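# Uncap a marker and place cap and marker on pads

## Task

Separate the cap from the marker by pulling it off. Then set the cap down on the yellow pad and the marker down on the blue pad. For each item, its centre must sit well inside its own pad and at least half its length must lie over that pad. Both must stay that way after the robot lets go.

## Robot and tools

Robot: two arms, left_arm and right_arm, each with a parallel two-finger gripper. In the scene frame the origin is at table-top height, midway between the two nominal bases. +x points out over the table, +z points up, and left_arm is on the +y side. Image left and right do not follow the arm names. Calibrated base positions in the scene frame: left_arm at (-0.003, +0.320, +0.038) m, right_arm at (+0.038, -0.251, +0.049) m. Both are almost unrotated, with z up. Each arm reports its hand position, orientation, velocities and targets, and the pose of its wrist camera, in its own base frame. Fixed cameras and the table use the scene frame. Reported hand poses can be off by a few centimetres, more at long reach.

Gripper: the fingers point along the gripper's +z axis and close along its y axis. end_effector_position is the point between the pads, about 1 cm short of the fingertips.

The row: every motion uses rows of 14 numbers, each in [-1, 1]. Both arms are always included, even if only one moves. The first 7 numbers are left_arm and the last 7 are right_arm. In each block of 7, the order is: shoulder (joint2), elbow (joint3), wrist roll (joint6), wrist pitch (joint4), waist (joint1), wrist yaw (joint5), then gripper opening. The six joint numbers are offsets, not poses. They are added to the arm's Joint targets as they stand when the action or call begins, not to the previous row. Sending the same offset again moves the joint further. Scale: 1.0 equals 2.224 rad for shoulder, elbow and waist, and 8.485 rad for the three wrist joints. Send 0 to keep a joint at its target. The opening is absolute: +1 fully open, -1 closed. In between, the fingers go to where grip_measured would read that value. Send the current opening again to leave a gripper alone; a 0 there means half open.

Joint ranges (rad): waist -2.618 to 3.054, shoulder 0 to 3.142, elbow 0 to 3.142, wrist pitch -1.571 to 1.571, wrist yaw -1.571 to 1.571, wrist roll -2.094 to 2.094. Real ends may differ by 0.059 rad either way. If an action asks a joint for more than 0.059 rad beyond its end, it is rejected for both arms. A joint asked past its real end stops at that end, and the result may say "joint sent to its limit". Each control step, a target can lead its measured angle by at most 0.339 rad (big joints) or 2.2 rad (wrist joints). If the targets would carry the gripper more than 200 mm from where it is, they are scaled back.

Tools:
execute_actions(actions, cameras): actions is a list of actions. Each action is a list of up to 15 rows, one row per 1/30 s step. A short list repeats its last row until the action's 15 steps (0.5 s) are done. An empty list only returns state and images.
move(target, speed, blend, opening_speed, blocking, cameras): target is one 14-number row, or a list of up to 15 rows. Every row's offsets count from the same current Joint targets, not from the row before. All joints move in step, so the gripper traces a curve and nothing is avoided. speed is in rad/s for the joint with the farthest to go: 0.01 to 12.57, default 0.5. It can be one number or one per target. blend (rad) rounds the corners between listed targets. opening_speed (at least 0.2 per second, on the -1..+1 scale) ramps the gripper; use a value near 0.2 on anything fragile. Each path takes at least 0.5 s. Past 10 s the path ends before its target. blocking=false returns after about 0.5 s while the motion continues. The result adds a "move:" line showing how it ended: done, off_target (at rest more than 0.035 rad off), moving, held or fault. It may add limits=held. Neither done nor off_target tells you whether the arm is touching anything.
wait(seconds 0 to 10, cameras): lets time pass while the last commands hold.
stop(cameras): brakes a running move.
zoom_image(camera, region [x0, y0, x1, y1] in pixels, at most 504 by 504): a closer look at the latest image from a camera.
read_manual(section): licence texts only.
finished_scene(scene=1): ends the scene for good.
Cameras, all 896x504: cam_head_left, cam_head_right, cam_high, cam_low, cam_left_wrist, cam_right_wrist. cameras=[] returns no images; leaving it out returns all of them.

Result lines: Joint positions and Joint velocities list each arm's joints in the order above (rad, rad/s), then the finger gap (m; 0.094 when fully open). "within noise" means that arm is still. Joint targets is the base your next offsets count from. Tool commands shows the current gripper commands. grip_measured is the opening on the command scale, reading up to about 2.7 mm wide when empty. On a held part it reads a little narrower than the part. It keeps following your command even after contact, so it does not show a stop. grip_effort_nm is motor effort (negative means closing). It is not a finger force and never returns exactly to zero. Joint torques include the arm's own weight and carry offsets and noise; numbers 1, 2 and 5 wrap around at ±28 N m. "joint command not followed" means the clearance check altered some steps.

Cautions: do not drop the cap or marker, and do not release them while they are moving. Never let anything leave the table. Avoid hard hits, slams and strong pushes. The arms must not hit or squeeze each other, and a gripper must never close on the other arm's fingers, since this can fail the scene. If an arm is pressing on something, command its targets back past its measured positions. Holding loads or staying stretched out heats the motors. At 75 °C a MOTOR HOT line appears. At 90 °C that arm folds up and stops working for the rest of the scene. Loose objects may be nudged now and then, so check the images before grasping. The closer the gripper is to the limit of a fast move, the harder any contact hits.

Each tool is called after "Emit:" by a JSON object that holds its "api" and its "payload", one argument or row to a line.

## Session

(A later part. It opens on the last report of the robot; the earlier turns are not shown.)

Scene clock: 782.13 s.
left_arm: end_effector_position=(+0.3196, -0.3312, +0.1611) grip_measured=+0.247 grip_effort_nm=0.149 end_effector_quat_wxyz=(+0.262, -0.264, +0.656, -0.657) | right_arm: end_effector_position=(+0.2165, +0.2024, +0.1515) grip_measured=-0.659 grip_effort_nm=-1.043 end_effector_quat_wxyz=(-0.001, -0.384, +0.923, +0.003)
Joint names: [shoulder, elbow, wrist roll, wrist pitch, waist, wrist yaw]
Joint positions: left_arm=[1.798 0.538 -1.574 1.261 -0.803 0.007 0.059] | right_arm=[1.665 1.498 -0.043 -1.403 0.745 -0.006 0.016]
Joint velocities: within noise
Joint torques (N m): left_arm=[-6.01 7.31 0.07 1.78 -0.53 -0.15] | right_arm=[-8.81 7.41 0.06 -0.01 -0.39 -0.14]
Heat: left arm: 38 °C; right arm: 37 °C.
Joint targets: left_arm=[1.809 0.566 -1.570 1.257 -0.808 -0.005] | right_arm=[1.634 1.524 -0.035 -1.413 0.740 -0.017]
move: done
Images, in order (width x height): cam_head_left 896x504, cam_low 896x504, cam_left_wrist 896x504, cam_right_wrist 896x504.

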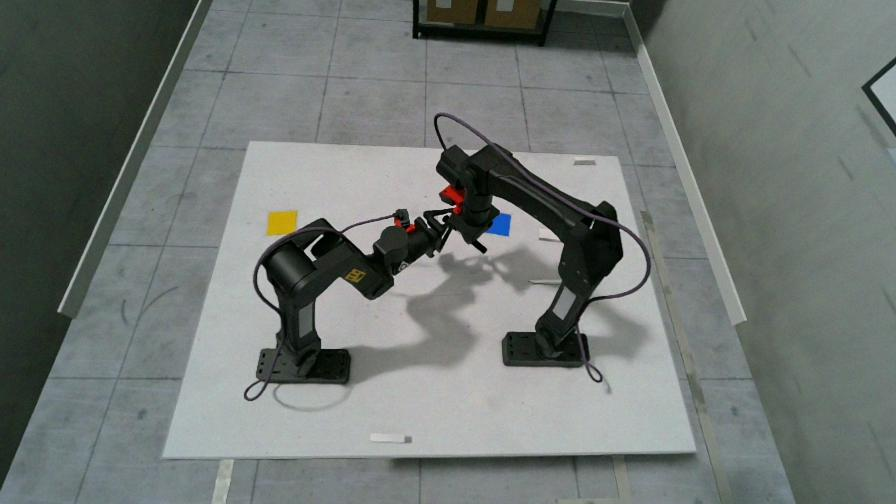

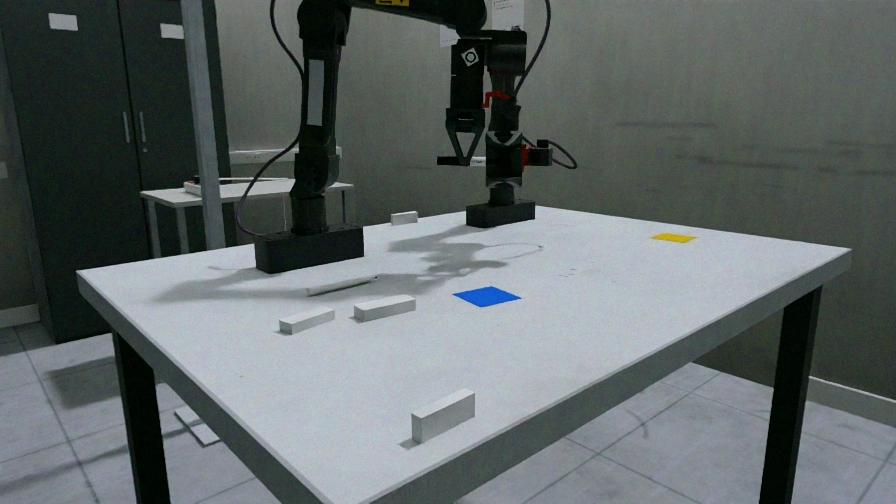

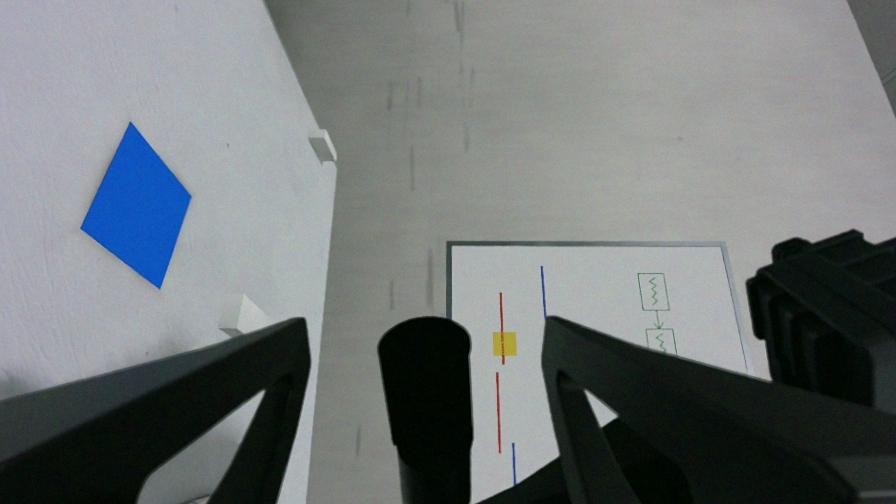

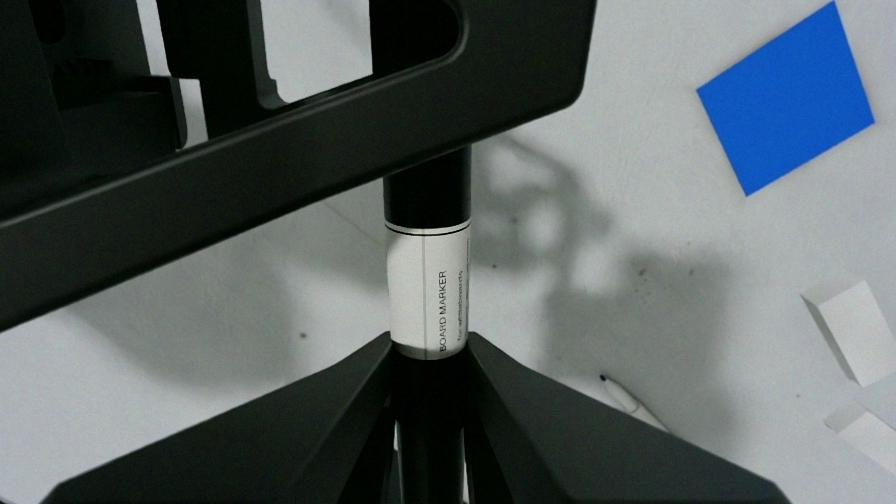

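Emit:
{"api": "move", "payload": {
  "target": [-0.02878, -0.03867, 0, 0.00448, 0, 0, 0.0, 0, 0, 0, 0, 0, 0, -0.75],
  "speed": 0.2,
  "cameras": ["cam_right_wrist", "cam_left_wrist"]
}}

Scene clock: 836.70 s.
left_arm: end_effector_position=(+0.3123, -0.3235, +0.1594) grip_measured=+0.003 grip_effort_nm=-0.149 end_effector_quat_wxyz=(+0.262, -0.264, +0.656, -0.657) | right_arm: end_effector_position=(+0.2165, +0.2024, +0.1515) grip_measured=-0.659 grip_effort_nm=-1.043 end_effector_quat_wxyz=(-0.001, -0.384, +0.923, +0.003)
Joint names: [shoulder, elbow, wrist roll, wrist pitch, waist, wrist yaw]
Joint positions: left_arm=[1.776 0.494 -1.574 1.282 -0.803 0.007 0.047] | right_arm=[1.665 1.498 -0.043 -1.403 0.745 -0.006 0.016]
Joint velocities: within noise
Joint torques (N m): left_arm=[-8.87 3.21 0.04 1.96 -0.54 -0.16] | right_arm=[-8.77 7.41 0.09 0 -0.46 -0.16]
Heat: left arm: 37 °C; right arm: 38 °C.
Joint targets: left_arm=[1.745 0.480 -1.570 1.295 -0.808 -0.005] | right_arm=[1.634 1.524 -0.035 -1.412 0.740 -0.017]
move: done
Images, in order (width x height): cam_left_wrist 896x504, cam_right_wrist 896x504.

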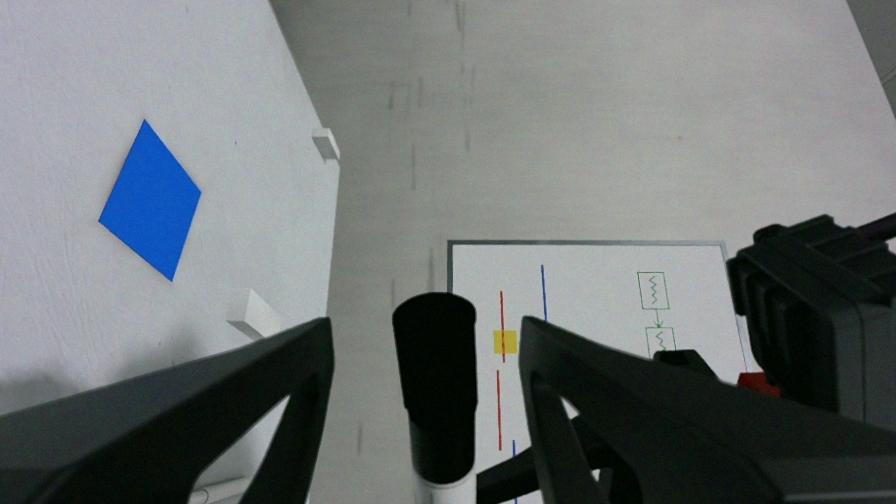

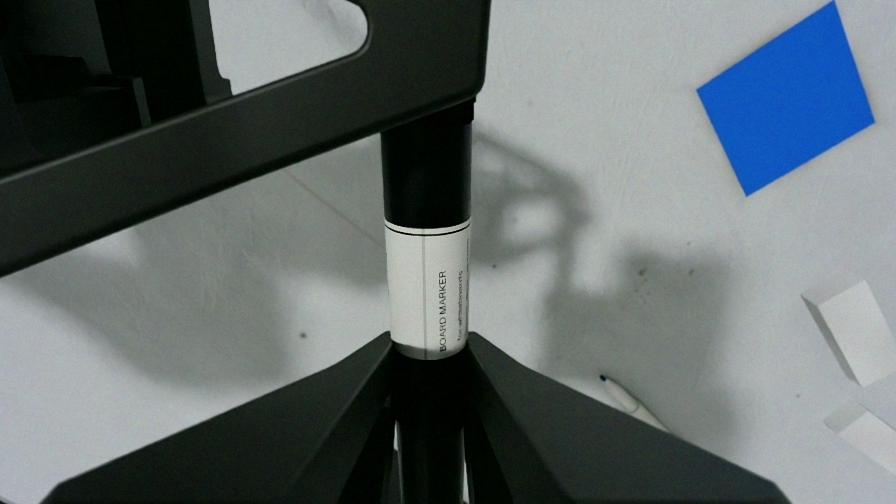

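Emit:
{"api": "move", "payload": {
  "target": [
    [-0.00225, 0, 0, 0, 0, 0, 0.0, 0, 0, 0, 0, 0, 0, -0.75],
    [-0.00225, 0, 0, 0, 0, 0, -0.75, 0, 0, 0, 0, 0, 0, -0.75],
    [-0.00225, 0, 0, 0, 0.08273, 0.02169, -0.75, 0, 0, 0, 0, 0, 0, -0.75]
  ],
  "speed": [0.1, 0.1, 0.15],
  "opening_speed": 1.0,
  "cameras": ["cam_right_wrist", "cam_left_wrist", "cam_low", "cam_head_left"]
}}

Scene clock: 885.20 s.
left_arm: end_effector_position=(+0.3268, -0.3034, +0.1670) grip_measured=-0.650 grip_effort_nm=-1.033 end_effector_quat_wxyz=(+0.237, -0.230, +0.660, -0.675) | right_arm: end_effector_position=(+0.2287, +0.2174, +0.1534) grip_measured=-0.659 grip_effort_nm=-1.043 end_effector_quat_wxyz=(+0.033, -0.383, +0.923, +0.023)
Joint names: [shoulder, elbow, wrist roll, wrist pitch, waist, wrist yaw]
Joint positions: left_arm=[1.766 0.494 -1.575 1.297 -0.655 0.242 0.016] | right_arm=[1.665 1.502 -0.041 -1.33 0.745 -0.021 0.016]
Joint velocities: within noise
Joint torques (N m): left_arm=[-8.59 3.33 0.02 1.82 2.77 -0.74] | right_arm=[-9.02 7.1 0.05 -0.55 -0.43 0]
Heat: left arm: 39 °C; right arm: 38 °C.
Joint targets: left_arm=[1.740 0.480 -1.571 1.295 -0.624 0.179] | right_arm=[1.634 1.524 -0.035 -1.412 0.740 -0.017]
move: off_target (left_arm, right_arm); left_arm: the wrist yaw is farthest, 0.063 rad from its target; right_arm: the wrist pitch is farthest, 0.082 rad from its target
Images, in order (width x height): cam_head_left 896x504, cam_low 896x504, cam_left_wrist 896x504, cam_right_wrist 896x504.

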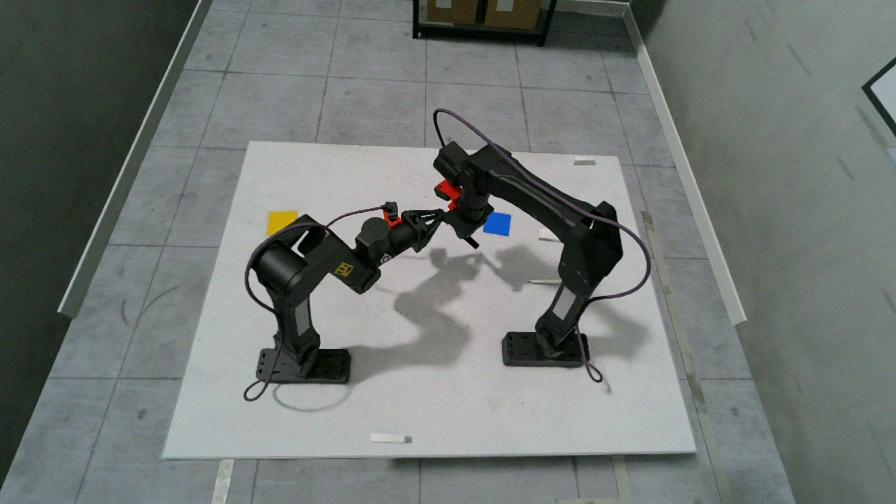

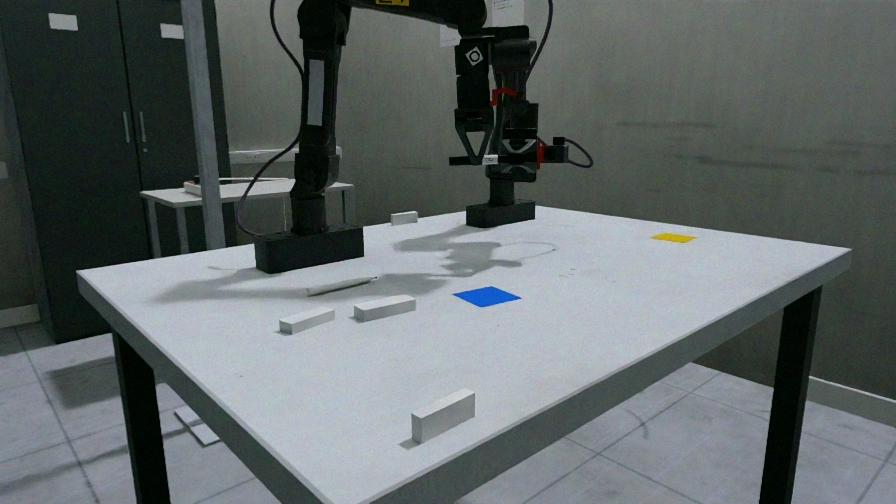

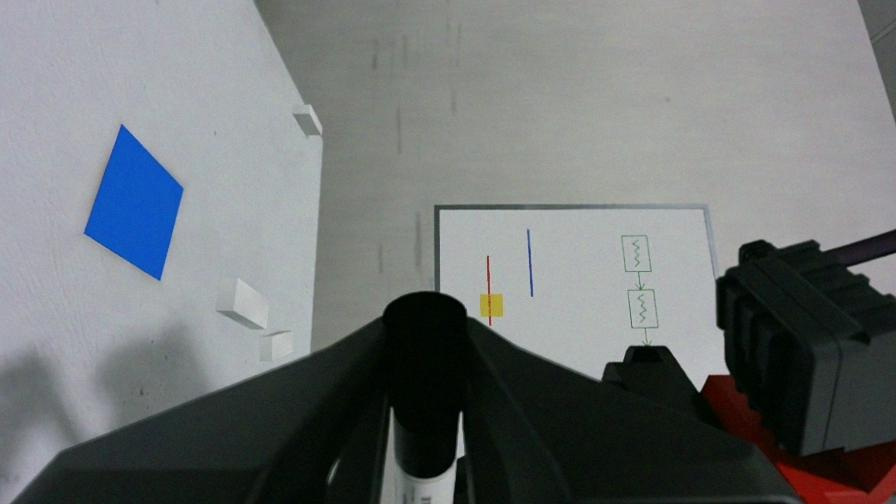

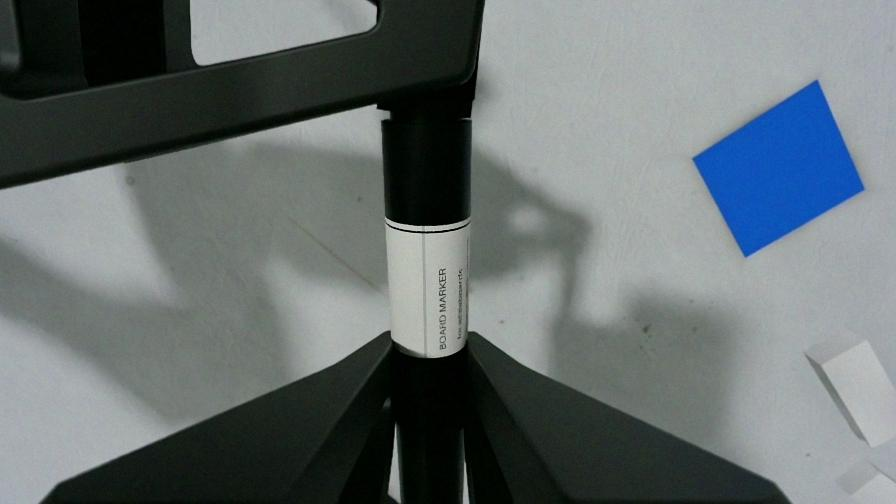

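Emit:
{"api": "move", "payload": {
  "target": [0, 0, 0.0177, 0, 0.0427, -0.017, -0.8, 0, 0, 0, -0.01862, 0, 0, -0.8],
  "speed": 0.15,
  "cameras": ["cam_right_wrist", "cam_left_wrist"]
}}

Scene clock: 985.03 s.
left_arm: end_effector_position=(+0.3390, -0.2885, +0.1767) grip_measured=-0.649 grip_effort_nm=-1.028 end_effector_quat_wxyz=(+0.300, -0.196, +0.659, -0.662) | right_arm: end_effector_position=(+0.2361, +0.2269, +0.1595) grip_measured=-0.659 grip_effort_nm=-1.048 end_effector_quat_wxyz=(+0.055, -0.383, +0.921, +0.037)
Joint names: [shoulder, elbow, wrist roll, wrist pitch, waist, wrist yaw]
Joint positions: left_arm=[1.757 0.494 -1.448 1.32 -0.609 0.247 0.016] | right_arm=[1.665 1.521 -0.04 -1.299 0.745 -0.032 0.016]
Joint velocities: within noise
Joint torques (N m): left_arm=[-7.56 3.34 0.28 1.52 7.46 -2.43] | right_arm=[-9.05 5.61 0.05 -2.26 -0.58 0.11]
Heat: left arm: 40 °C; right arm: 40 °C.
Joint targets: left_arm=[1.740 0.480 -1.420 1.296 -0.529 0.035] | right_arm=[1.634 1.524 -0.035 -1.570 0.740 -0.017]
move: off_target (left_arm, right_arm); left_arm: the wrist yaw is farthest, 0.212 rad from its target; right_arm: the wrist pitch is farthest, 0.271 rad from its target
Images, in order (width x height): cam_left_wrist 896x504, cam_right_wrist 896x504.

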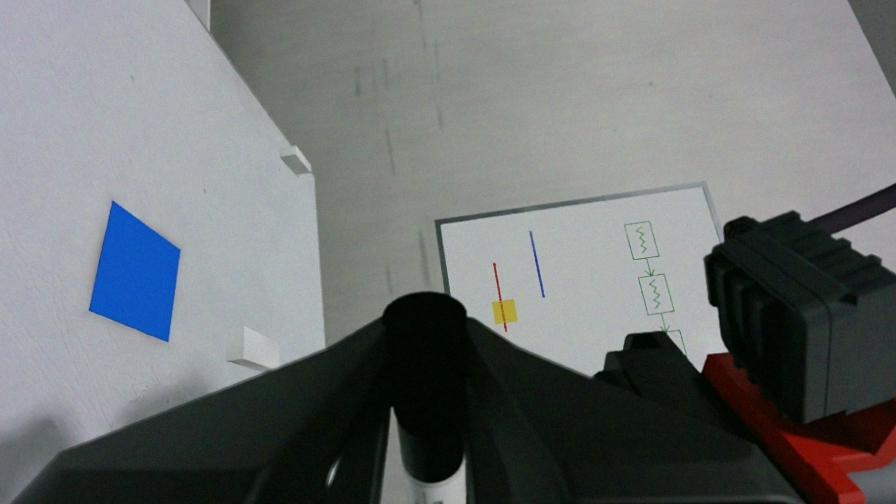

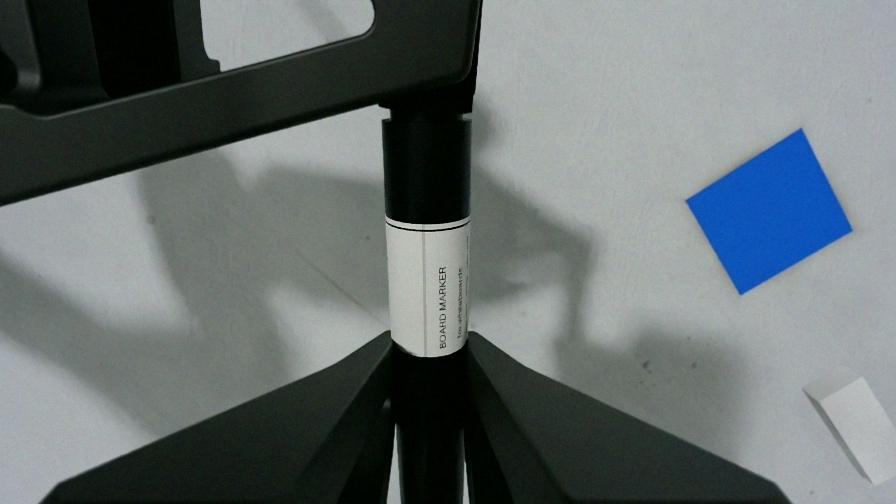

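Emit:
{"api": "move", "payload": {
  "target": [
    [0, 0, -0.01768, 0, -0.12545, -0.00471, -0.8, 0, 0, 0, 0.01862, 0, 0, -0.8],
    [0, 0, -0.01768, 0, -0.12545, -0.00471, -0.8, 0, 0, 0, 0.01862, 0, 0, 0.0],
    [0, 0, -0.01768, 0, -0.12545, -0.00471, -0.8, -0.12545, -0.15872, 0, 0.06223, 0, 0, 0.0],
    [0, 0, -0.01768, 0, -0.12545, -0.00471, -0.8, -0.24595, -0.29721, 0, 0.10218, 0, 0, 0.0]
  ],
  "speed": [0.25, 0.25, 0.4, 0.4],
  "opening_speed": 1.5,
  "blend": [0, 0, 0.05, 0],
  "cameras": ["cam_right_wrist", "cam_left_wrist", "cam_low", "cam_head_left"]
}}

Scene clock: 1047.27 s.
left_arm: end_effector_position=(+0.3121, -0.3224, +0.1697) grip_measured=-0.650 grip_effort_nm=-1.033 end_effector_quat_wxyz=(+0.267, -0.260, +0.647, -0.665) | right_arm: end_effector_position=(+0.2157, +0.2035, +0.1520) grip_measured=-0.003 grip_effort_nm=0.149 end_effector_quat_wxyz=(+0.278, -0.367, +0.881, +0.109)
Joint names: [shoulder, elbow, wrist roll, wrist pitch, waist, wrist yaw]
Joint positions: left_arm=[1.757 0.494 -1.572 1.29 -0.802 0.006 0.016] | right_arm=[1.111 0.875 -0.04 -0.729 0.745 -0.013 0.047]
Joint velocities: within noise
Joint torques (N m): left_arm=[-7.65 3.33 0.03 1.93 -0.51 -0.15] | right_arm=[-4.64 5.15 0.04 1.23 -0.47 -0.06]
Heat: left arm: 36 °C; right arm: 40 °C.
Joint targets: left_arm=[1.740 0.480 -1.570 1.296 -0.808 -0.005] | right_arm=[1.087 0.863 -0.035 -0.703 0.740 -0.017]
move: done
Images, in order (width x height): cam_head_left 896x504, cam_low 896x504, cam_left_wrist 896x504, cam_right_wrist 896x504.

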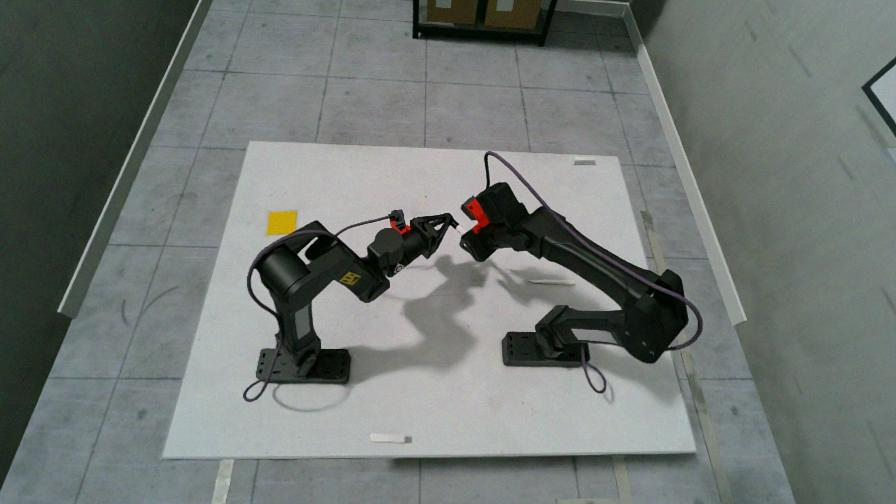

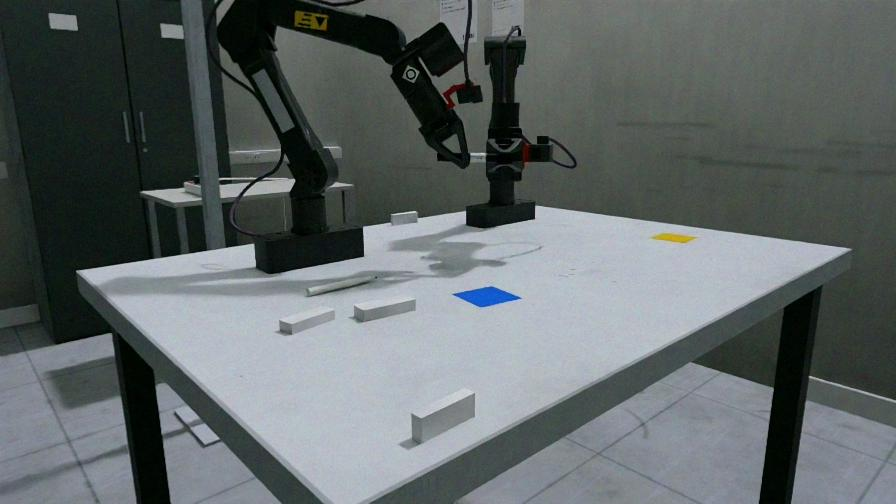

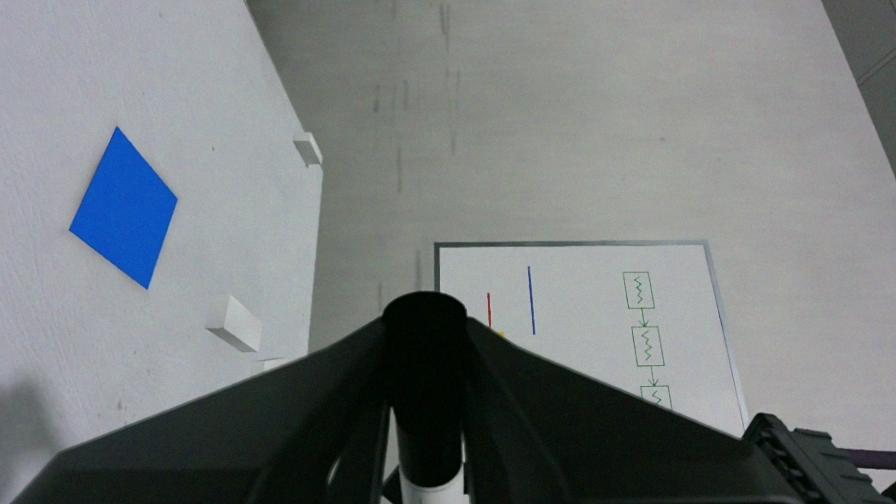

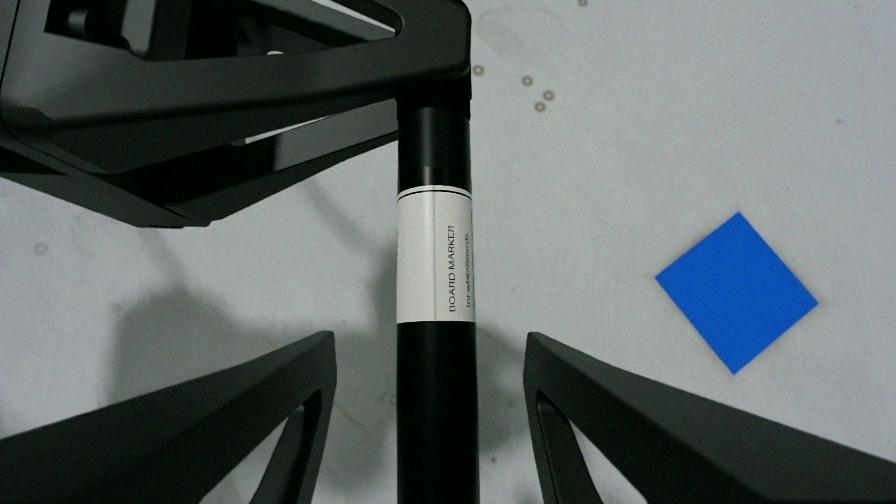

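Emit:
{"api": "move", "payload": {
  "target": [
    [0, 0, 0, 0, 0, 0, -0.8, -0.0063, 0.02338, 0, -0.00731, 0, 0, 0.0],
    [0, 0, 0, 0, 0, 0, -0.8, -0.0063, 0.02338, 0, -0.00731, 0, 0, -0.8]
  ],
  "speed": 0.2,
  "opening_speed": 1.0,
  "cameras": ["cam_right_wrist", "cam_left_wrist"]
}}

Scene clock: 1084.93 s.
left_arm: end_effector_position=(+0.3121, -0.3224, +0.1697) grip_measured=-0.650 grip_effort_nm=-1.033 end_effector_quat_wxyz=(+0.267, -0.260, +0.647, -0.665) | right_arm: end_effector_position=(+0.2102, +0.1984, +0.1507) grip_measured=-0.668 grip_effort_nm=-1.033 end_effector_quat_wxyz=(+0.268, -0.368, +0.884, +0.105)
Joint names: [shoulder, elbow, wrist roll, wrist pitch, waist, wrist yaw]
Joint positions: left_arm=[1.757 0.494 -1.572 1.29 -0.802 0.006 0.016] | right_arm=[1.098 0.875 -0.04 -0.763 0.745 -0.013 0.016]
Joint velocities: within noise
Joint torques (N m): left_arm=[-7.6 3.48 0.01 1.9 -0.61 -0.12] | right_arm=[-4.41 9.47 0.02 0.97 -0.44 -0.06]
Heat: left arm: 36 °C; right arm: 35 °C.
Joint targets: left_arm=[1.740 0.480 -1.570 1.296 -0.808 -0.005] | right_arm=[1.073 0.915 -0.035 -0.766 0.740 -0.017]
move: off_target (right_arm); target 2's new numbers were sent with right_arm's elbow 0.040 rad from that target; right_arm: the elbow is farthest, 0.040 rad from its target
Images, in order (width x height): cam_left_wrist 896x504, cam_right_wrist 896x504.

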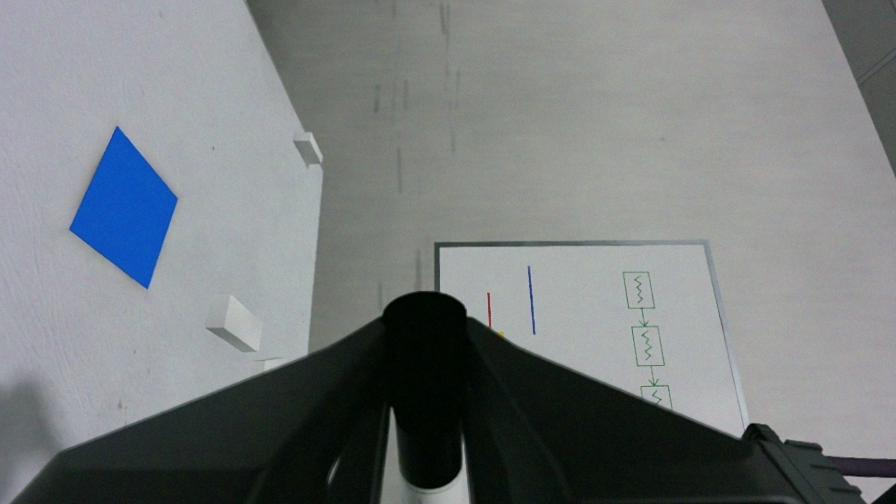

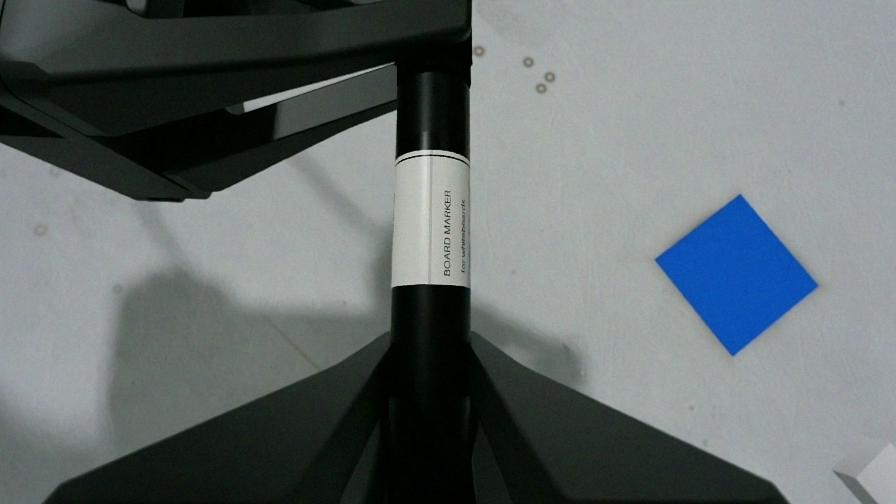

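Emit:
{"api": "move", "payload": {
  "target": [0, 0, 0, 0, 0.0391, -0.03253, -0.85, 0, -0.03372, 0, -0.05763, 0, 0, -0.85],
  "speed": 0.3,
  "cameras": ["cam_right_wrist", "cam_left_wrist"]
}}

Scene clock: 1098.47 s.
left_arm: end_effector_position=(+0.3648, -0.2544, +0.1660) grip_measured=-0.650 grip_effort_nm=-1.033 end_effector_quat_wxyz=(+0.376, -0.375, +0.594, -0.605) | right_arm: end_effector_position=(+0.1227, +0.1175, +0.1034) grip_measured=-0.669 grip_effort_nm=-1.043 end_effector_quat_wxyz=(+0.035, -0.381, +0.924, +0.020)
Joint names: [shoulder, elbow, wrist roll, wrist pitch, waist, wrist yaw]
Joint positions: left_arm=[1.757 0.492 -1.573 1.279 -0.716 -0.265 0.016] | right_arm=[1.091 0.844 -0.037 -1.245 0.745 -0.012 0.016]
Joint velocities: within noise
Joint torques (N m): left_arm=[-7.6 3.45 0.02 2.01 -0.53 -0.23] | right_arm=[-3.21 5.04 0 0.17 -0.44 -0.06]
Heat: left arm: 36 °C; right arm: 34 °C.
Joint targets: left_arm=[1.740 0.480 -1.570 1.295 -0.721 -0.281] | right_arm=[1.073 0.840 -0.035 -1.254 0.740 -0.017]
move: done
Images, in order (width x height): cam_left_wrist 896x504, cam_right_wrist 896x504.

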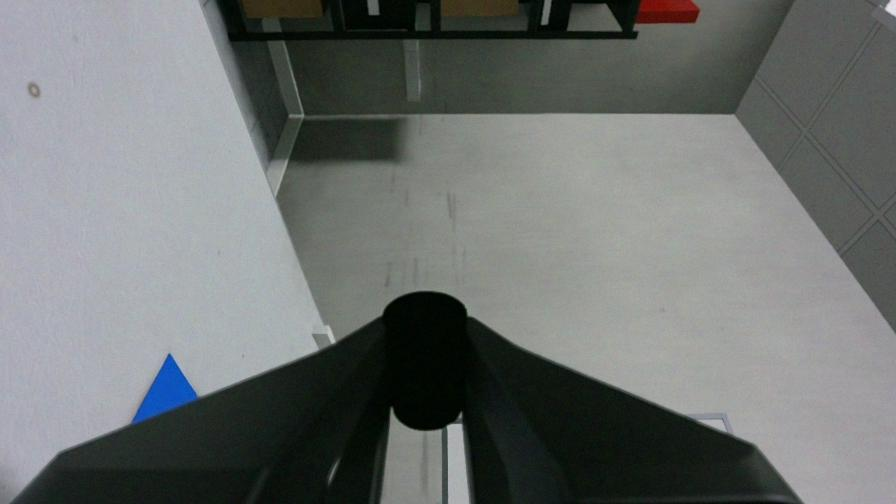

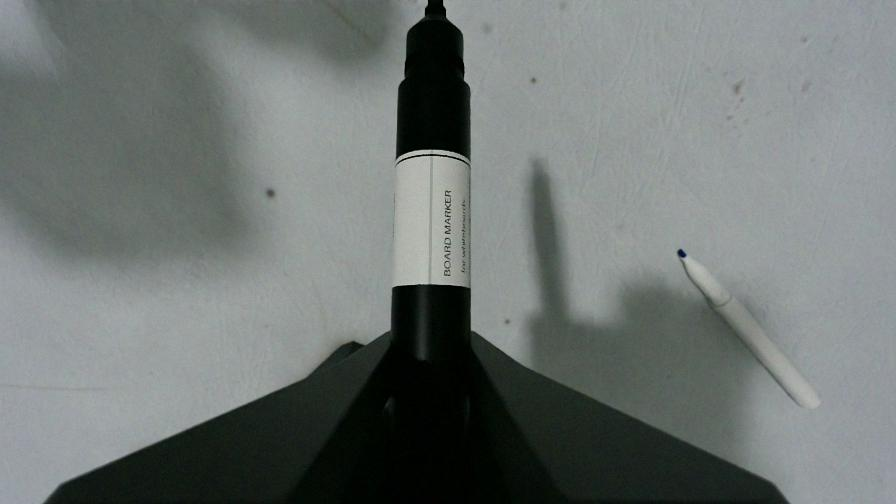

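Emit:
{"api": "wait", "payload": {
  "seconds": 0,
  "cameras": ["cam_low", "cam_high", "cam_head_left"]
}}

Emit:
{"api": "zoom_image", "payload": {
  "camera": "cam_low",
  "region": [330, 120, 470, 220]
}}

Scene clock: 1198.60 s.
left_arm: end_effector_position=(+0.3649, -0.2542, +0.1661) grip_measured=-0.650 grip_effort_nm=-1.033 end_effector_quat_wxyz=(+0.376, -0.375, +0.594, -0.605) | right_arm: end_effector_position=(+0.1224, +0.1172, +0.1034) grip_measured=-0.669 grip_effort_nm=-1.043 end_effector_quat_wxyz=(+0.034, -0.381, +0.924, +0.019)
Joint names: [shoulder, elbow, wrist roll, wrist pitch, waist, wrist yaw]
Joint positions: left_arm=[1.757 0.492 -1.574 1.279 -0.716 -0.265 0.016] | right_arm=[1.091 0.844 -0.037 -1.246 0.745 -0.012 0.016]
Joint velocities: within noise
Joint torques (N m): left_arm=[-7.6 3.43 0.03 2.01 -0.51 -0.2] | right_arm=[-3.22 5.16 -0.01 0.13 -0.43 -0.06]
Heat: left arm: 37 °C; right arm: 32 °C.
Joint targets: left_arm=[1.740 0.480 -1.570 1.296 -0.721 -0.281] | right_arm=[1.073 0.840 -0.035 -1.255 0.740 -0.017]
Tool commands: left_gripper/opening=-0.85 right_gripper/opening=-0.85
Images, in order (width x height): cam_head_left 896x504, cam_high 896x504, cam_low 896x504.

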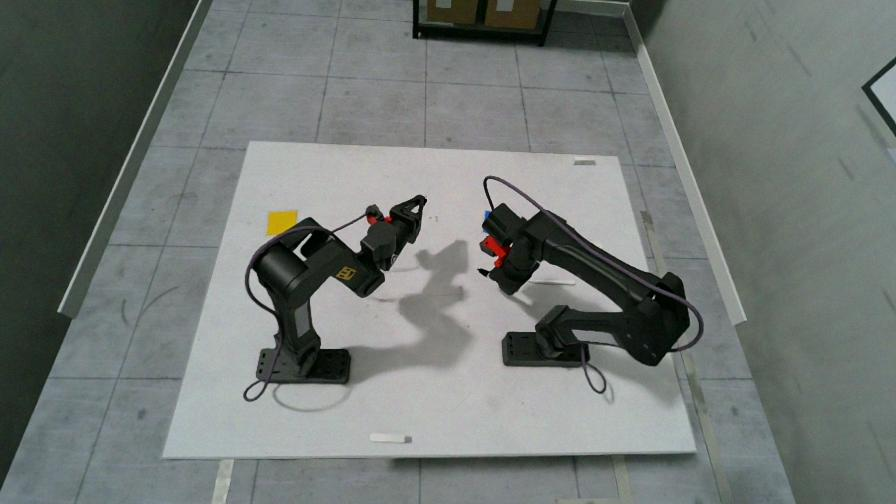

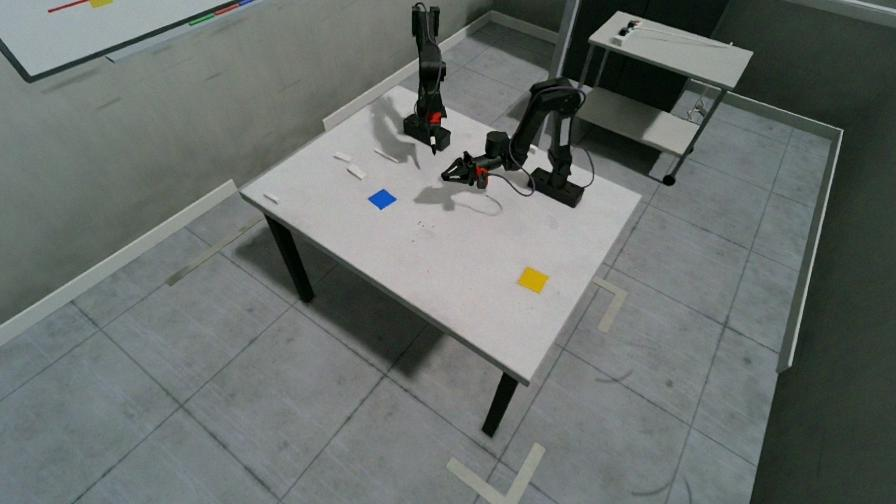

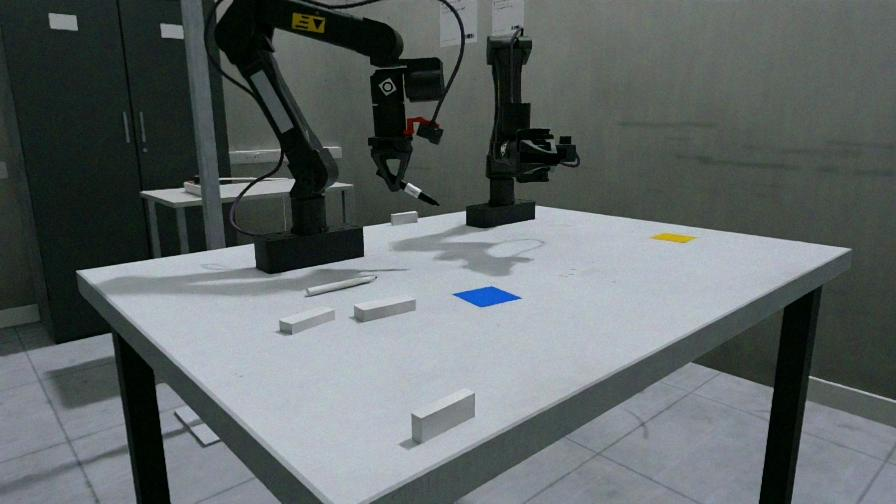

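Scaled by 3.600.

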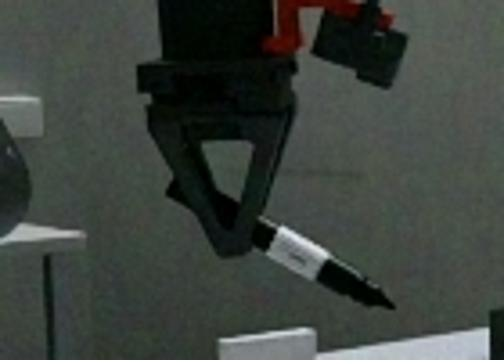

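Emit:
{"api": "move", "payload": {
  "target": [0.22347, 0.58633, 0, -0.28273, 0.47122, 0.03382, -0.8, 0.24213, -0.0009, 0.00448, 0.12434, -0.24056, 0.00141, -0.8],
  "speed": 1.1,
  "cameras": ["cam_right_wrist", "cam_left_wrist", "cam_low", "cam_head_left"]
}}

Scene clock: 1320.87 s.
left_arm: end_effector_position=(+0.4034, +0.1380, +0.0224) grip_measured=-0.650 grip_effort_nm=-1.033 end_effector_quat_wxyz=(+0.001, +0.815, -0.580, +0.006) | right_arm: end_effector_position=(+0.3752, +0.0832, +0.0514) grip_measured=-0.669 grip_effort_nm=-1.043 end_effector_quat_wxyz=(+0.287, -0.103, +0.952, +0.036)
Joint names: [shoulder, elbow, wrist roll, wrist pitch, waist, wrist yaw]
Joint positions: left_arm=[2.22 1.748 -1.574 -1.093 0.331 0.01 0.016] | right_arm=[1.598 0.844 -0.002 -0.23 0.21 -0.012 0.016]
Joint velocities: within noise
Joint torques (N m): left_arm=[-10 9.33 0.03 0.1 -0.49 -0.06] | right_arm=[-5.15 4.92 0.01 1.21 -0.5 0.04]
Heat: left arm: 37 °C; right arm: 31 °C.
Joint targets: left_arm=[2.237 1.784 -1.570 -1.103 0.327 0.006] | right_arm=[1.612 0.838 0.002 -0.199 0.205 -0.005]
move: off_target (left_arm); left_arm: the elbow is farthest, 0.036 rad from its target
Images, in order (width x height): cam_head_left 896x504, cam_low 896x504, cam_left_wrist 896x504, cam_right_wrist 896x504.

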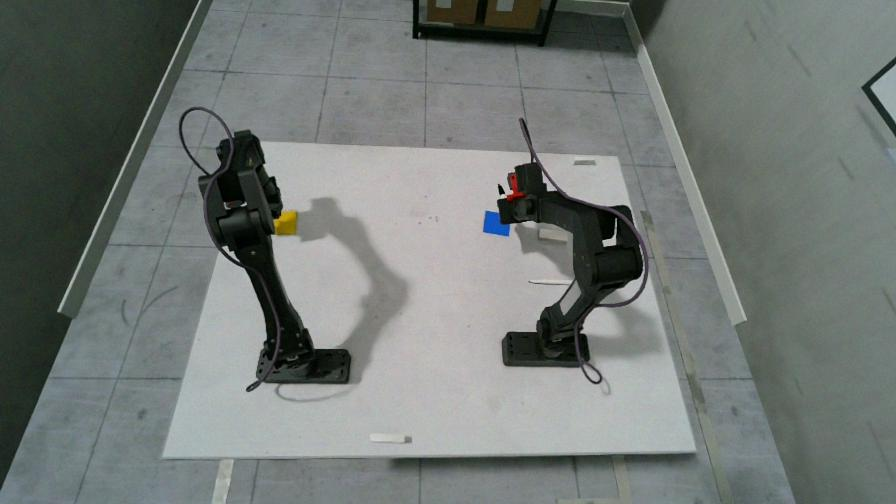

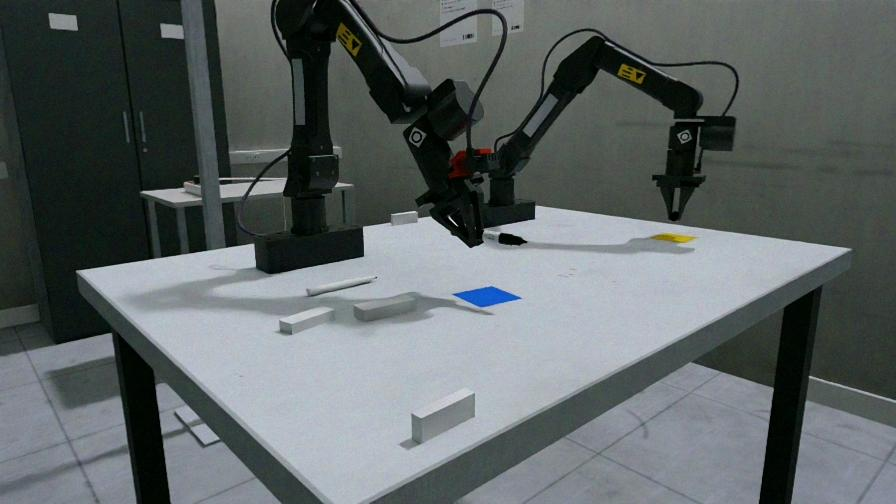

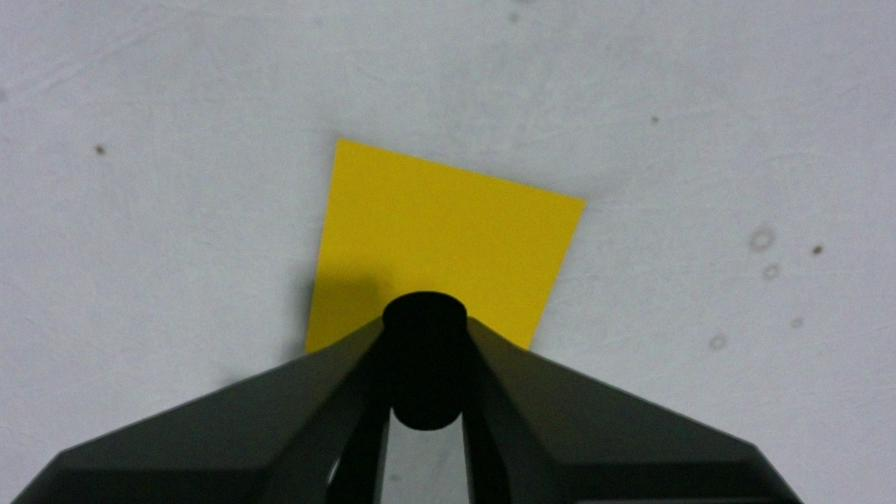

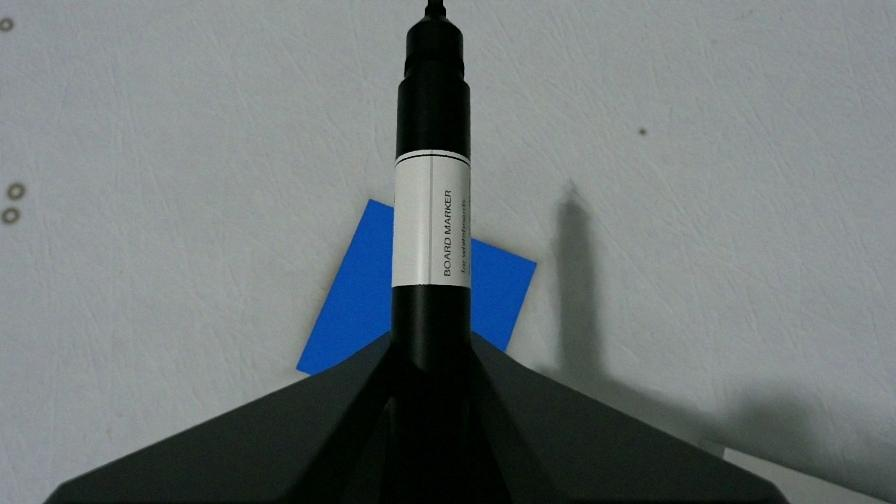

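Emit:
{"api": "move", "payload": {
  "target": [0.02698, -0.05261, 0, 0.01827, -0.00989, -0.00212, -0.8, 0.07284, -0.0679, 0, 0.03612, 0.01371, 0, -0.8],
  "speed": 0.15,
  "cameras": ["cam_right_wrist", "cam_left_wrist", "cam_low"]
}}

Emit:
{"api": "zoom_image", "payload": {
  "camera": "cam_low",
  "region": [430, 210, 570, 310]
}}

Emit:
{"api": "zoom_image", "payload": {
  "camera": "cam_low",
  "region": [630, 180, 742, 260]
}}

Scene clock: 1435.97 s.
left_arm: end_effector_position=(+0.4112, +0.1331, -0.0165) grip_measured=-0.650 grip_effort_nm=-1.033 end_effector_quat_wxyz=(-0.006, +0.809, -0.588, +0.006) | right_arm: end_effector_position=(+0.3671, +0.0883, -0.0144) grip_measured=-0.669 grip_effort_nm=-1.048 end_effector_quat_wxyz=(+0.285, -0.111, +0.951, +0.038)
Joint names: [shoulder, elbow, wrist roll, wrist pitch, waist, wrist yaw]
Joint positions: left_arm=[2.279 1.685 -1.574 -0.961 0.312 0.003 0.016] | right_arm=[1.759 0.696 -0.001 0.074 0.228 -0.012 0.016]
Joint velocities: within noise
Joint torques (N m): left_arm=[-10.19 4.04 0.05 0.35 -0.62 -0.19] | right_arm=[-5.27 3.81 0.01 1.21 0.7 0.05]
Heat: left arm: 44 °C; right arm: 32 °C.
Joint targets: left_arm=[2.298 1.667 -1.570 -0.949 0.305 -0.012] | right_arm=[1.774 0.687 0.002 0.107 0.235 -0.005]
move: done
Images, in order (width x height): cam_low 896x504, cam_left_wrist 896x504, cam_right_wrist 896x504.

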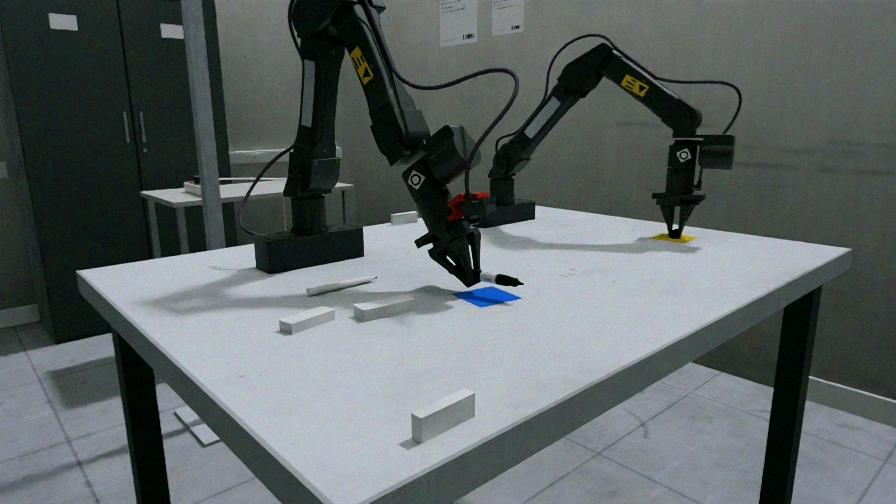

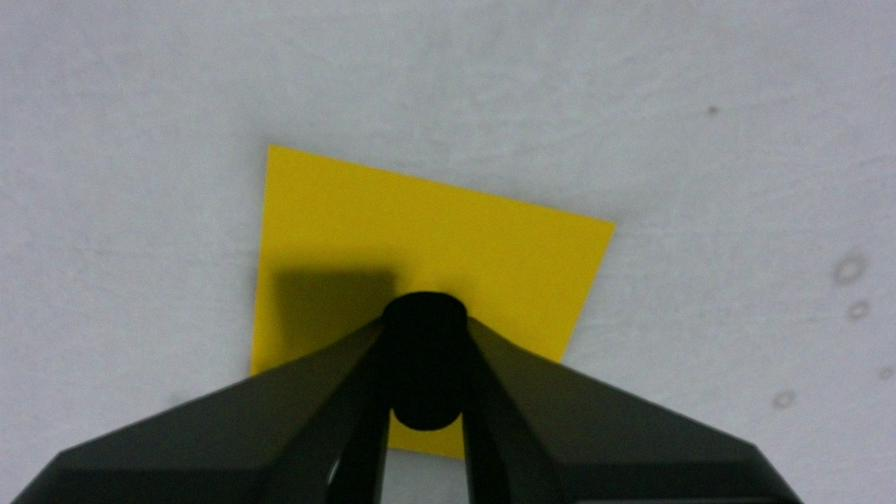

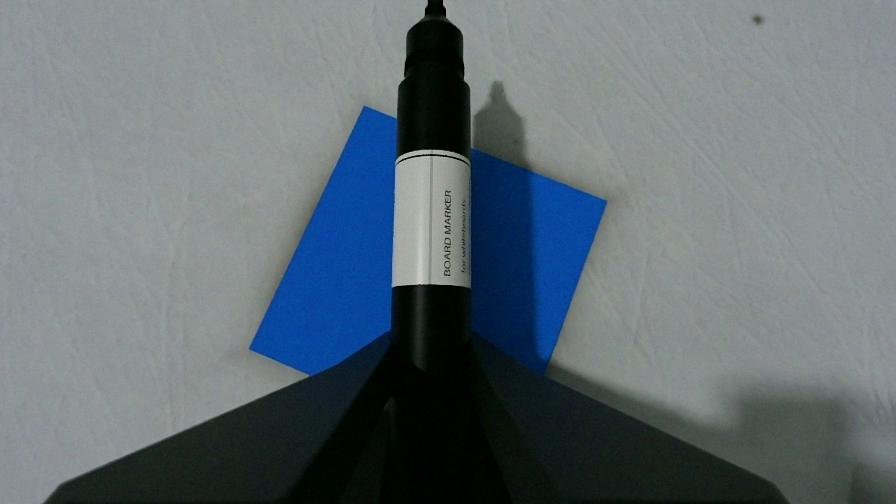

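Scaled by 3.600.

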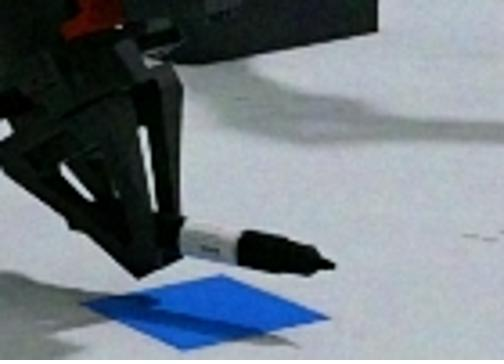

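Scaled by 4.500.

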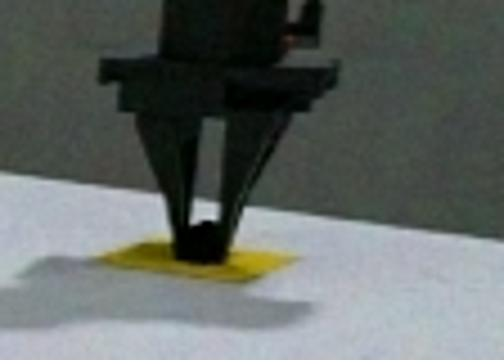

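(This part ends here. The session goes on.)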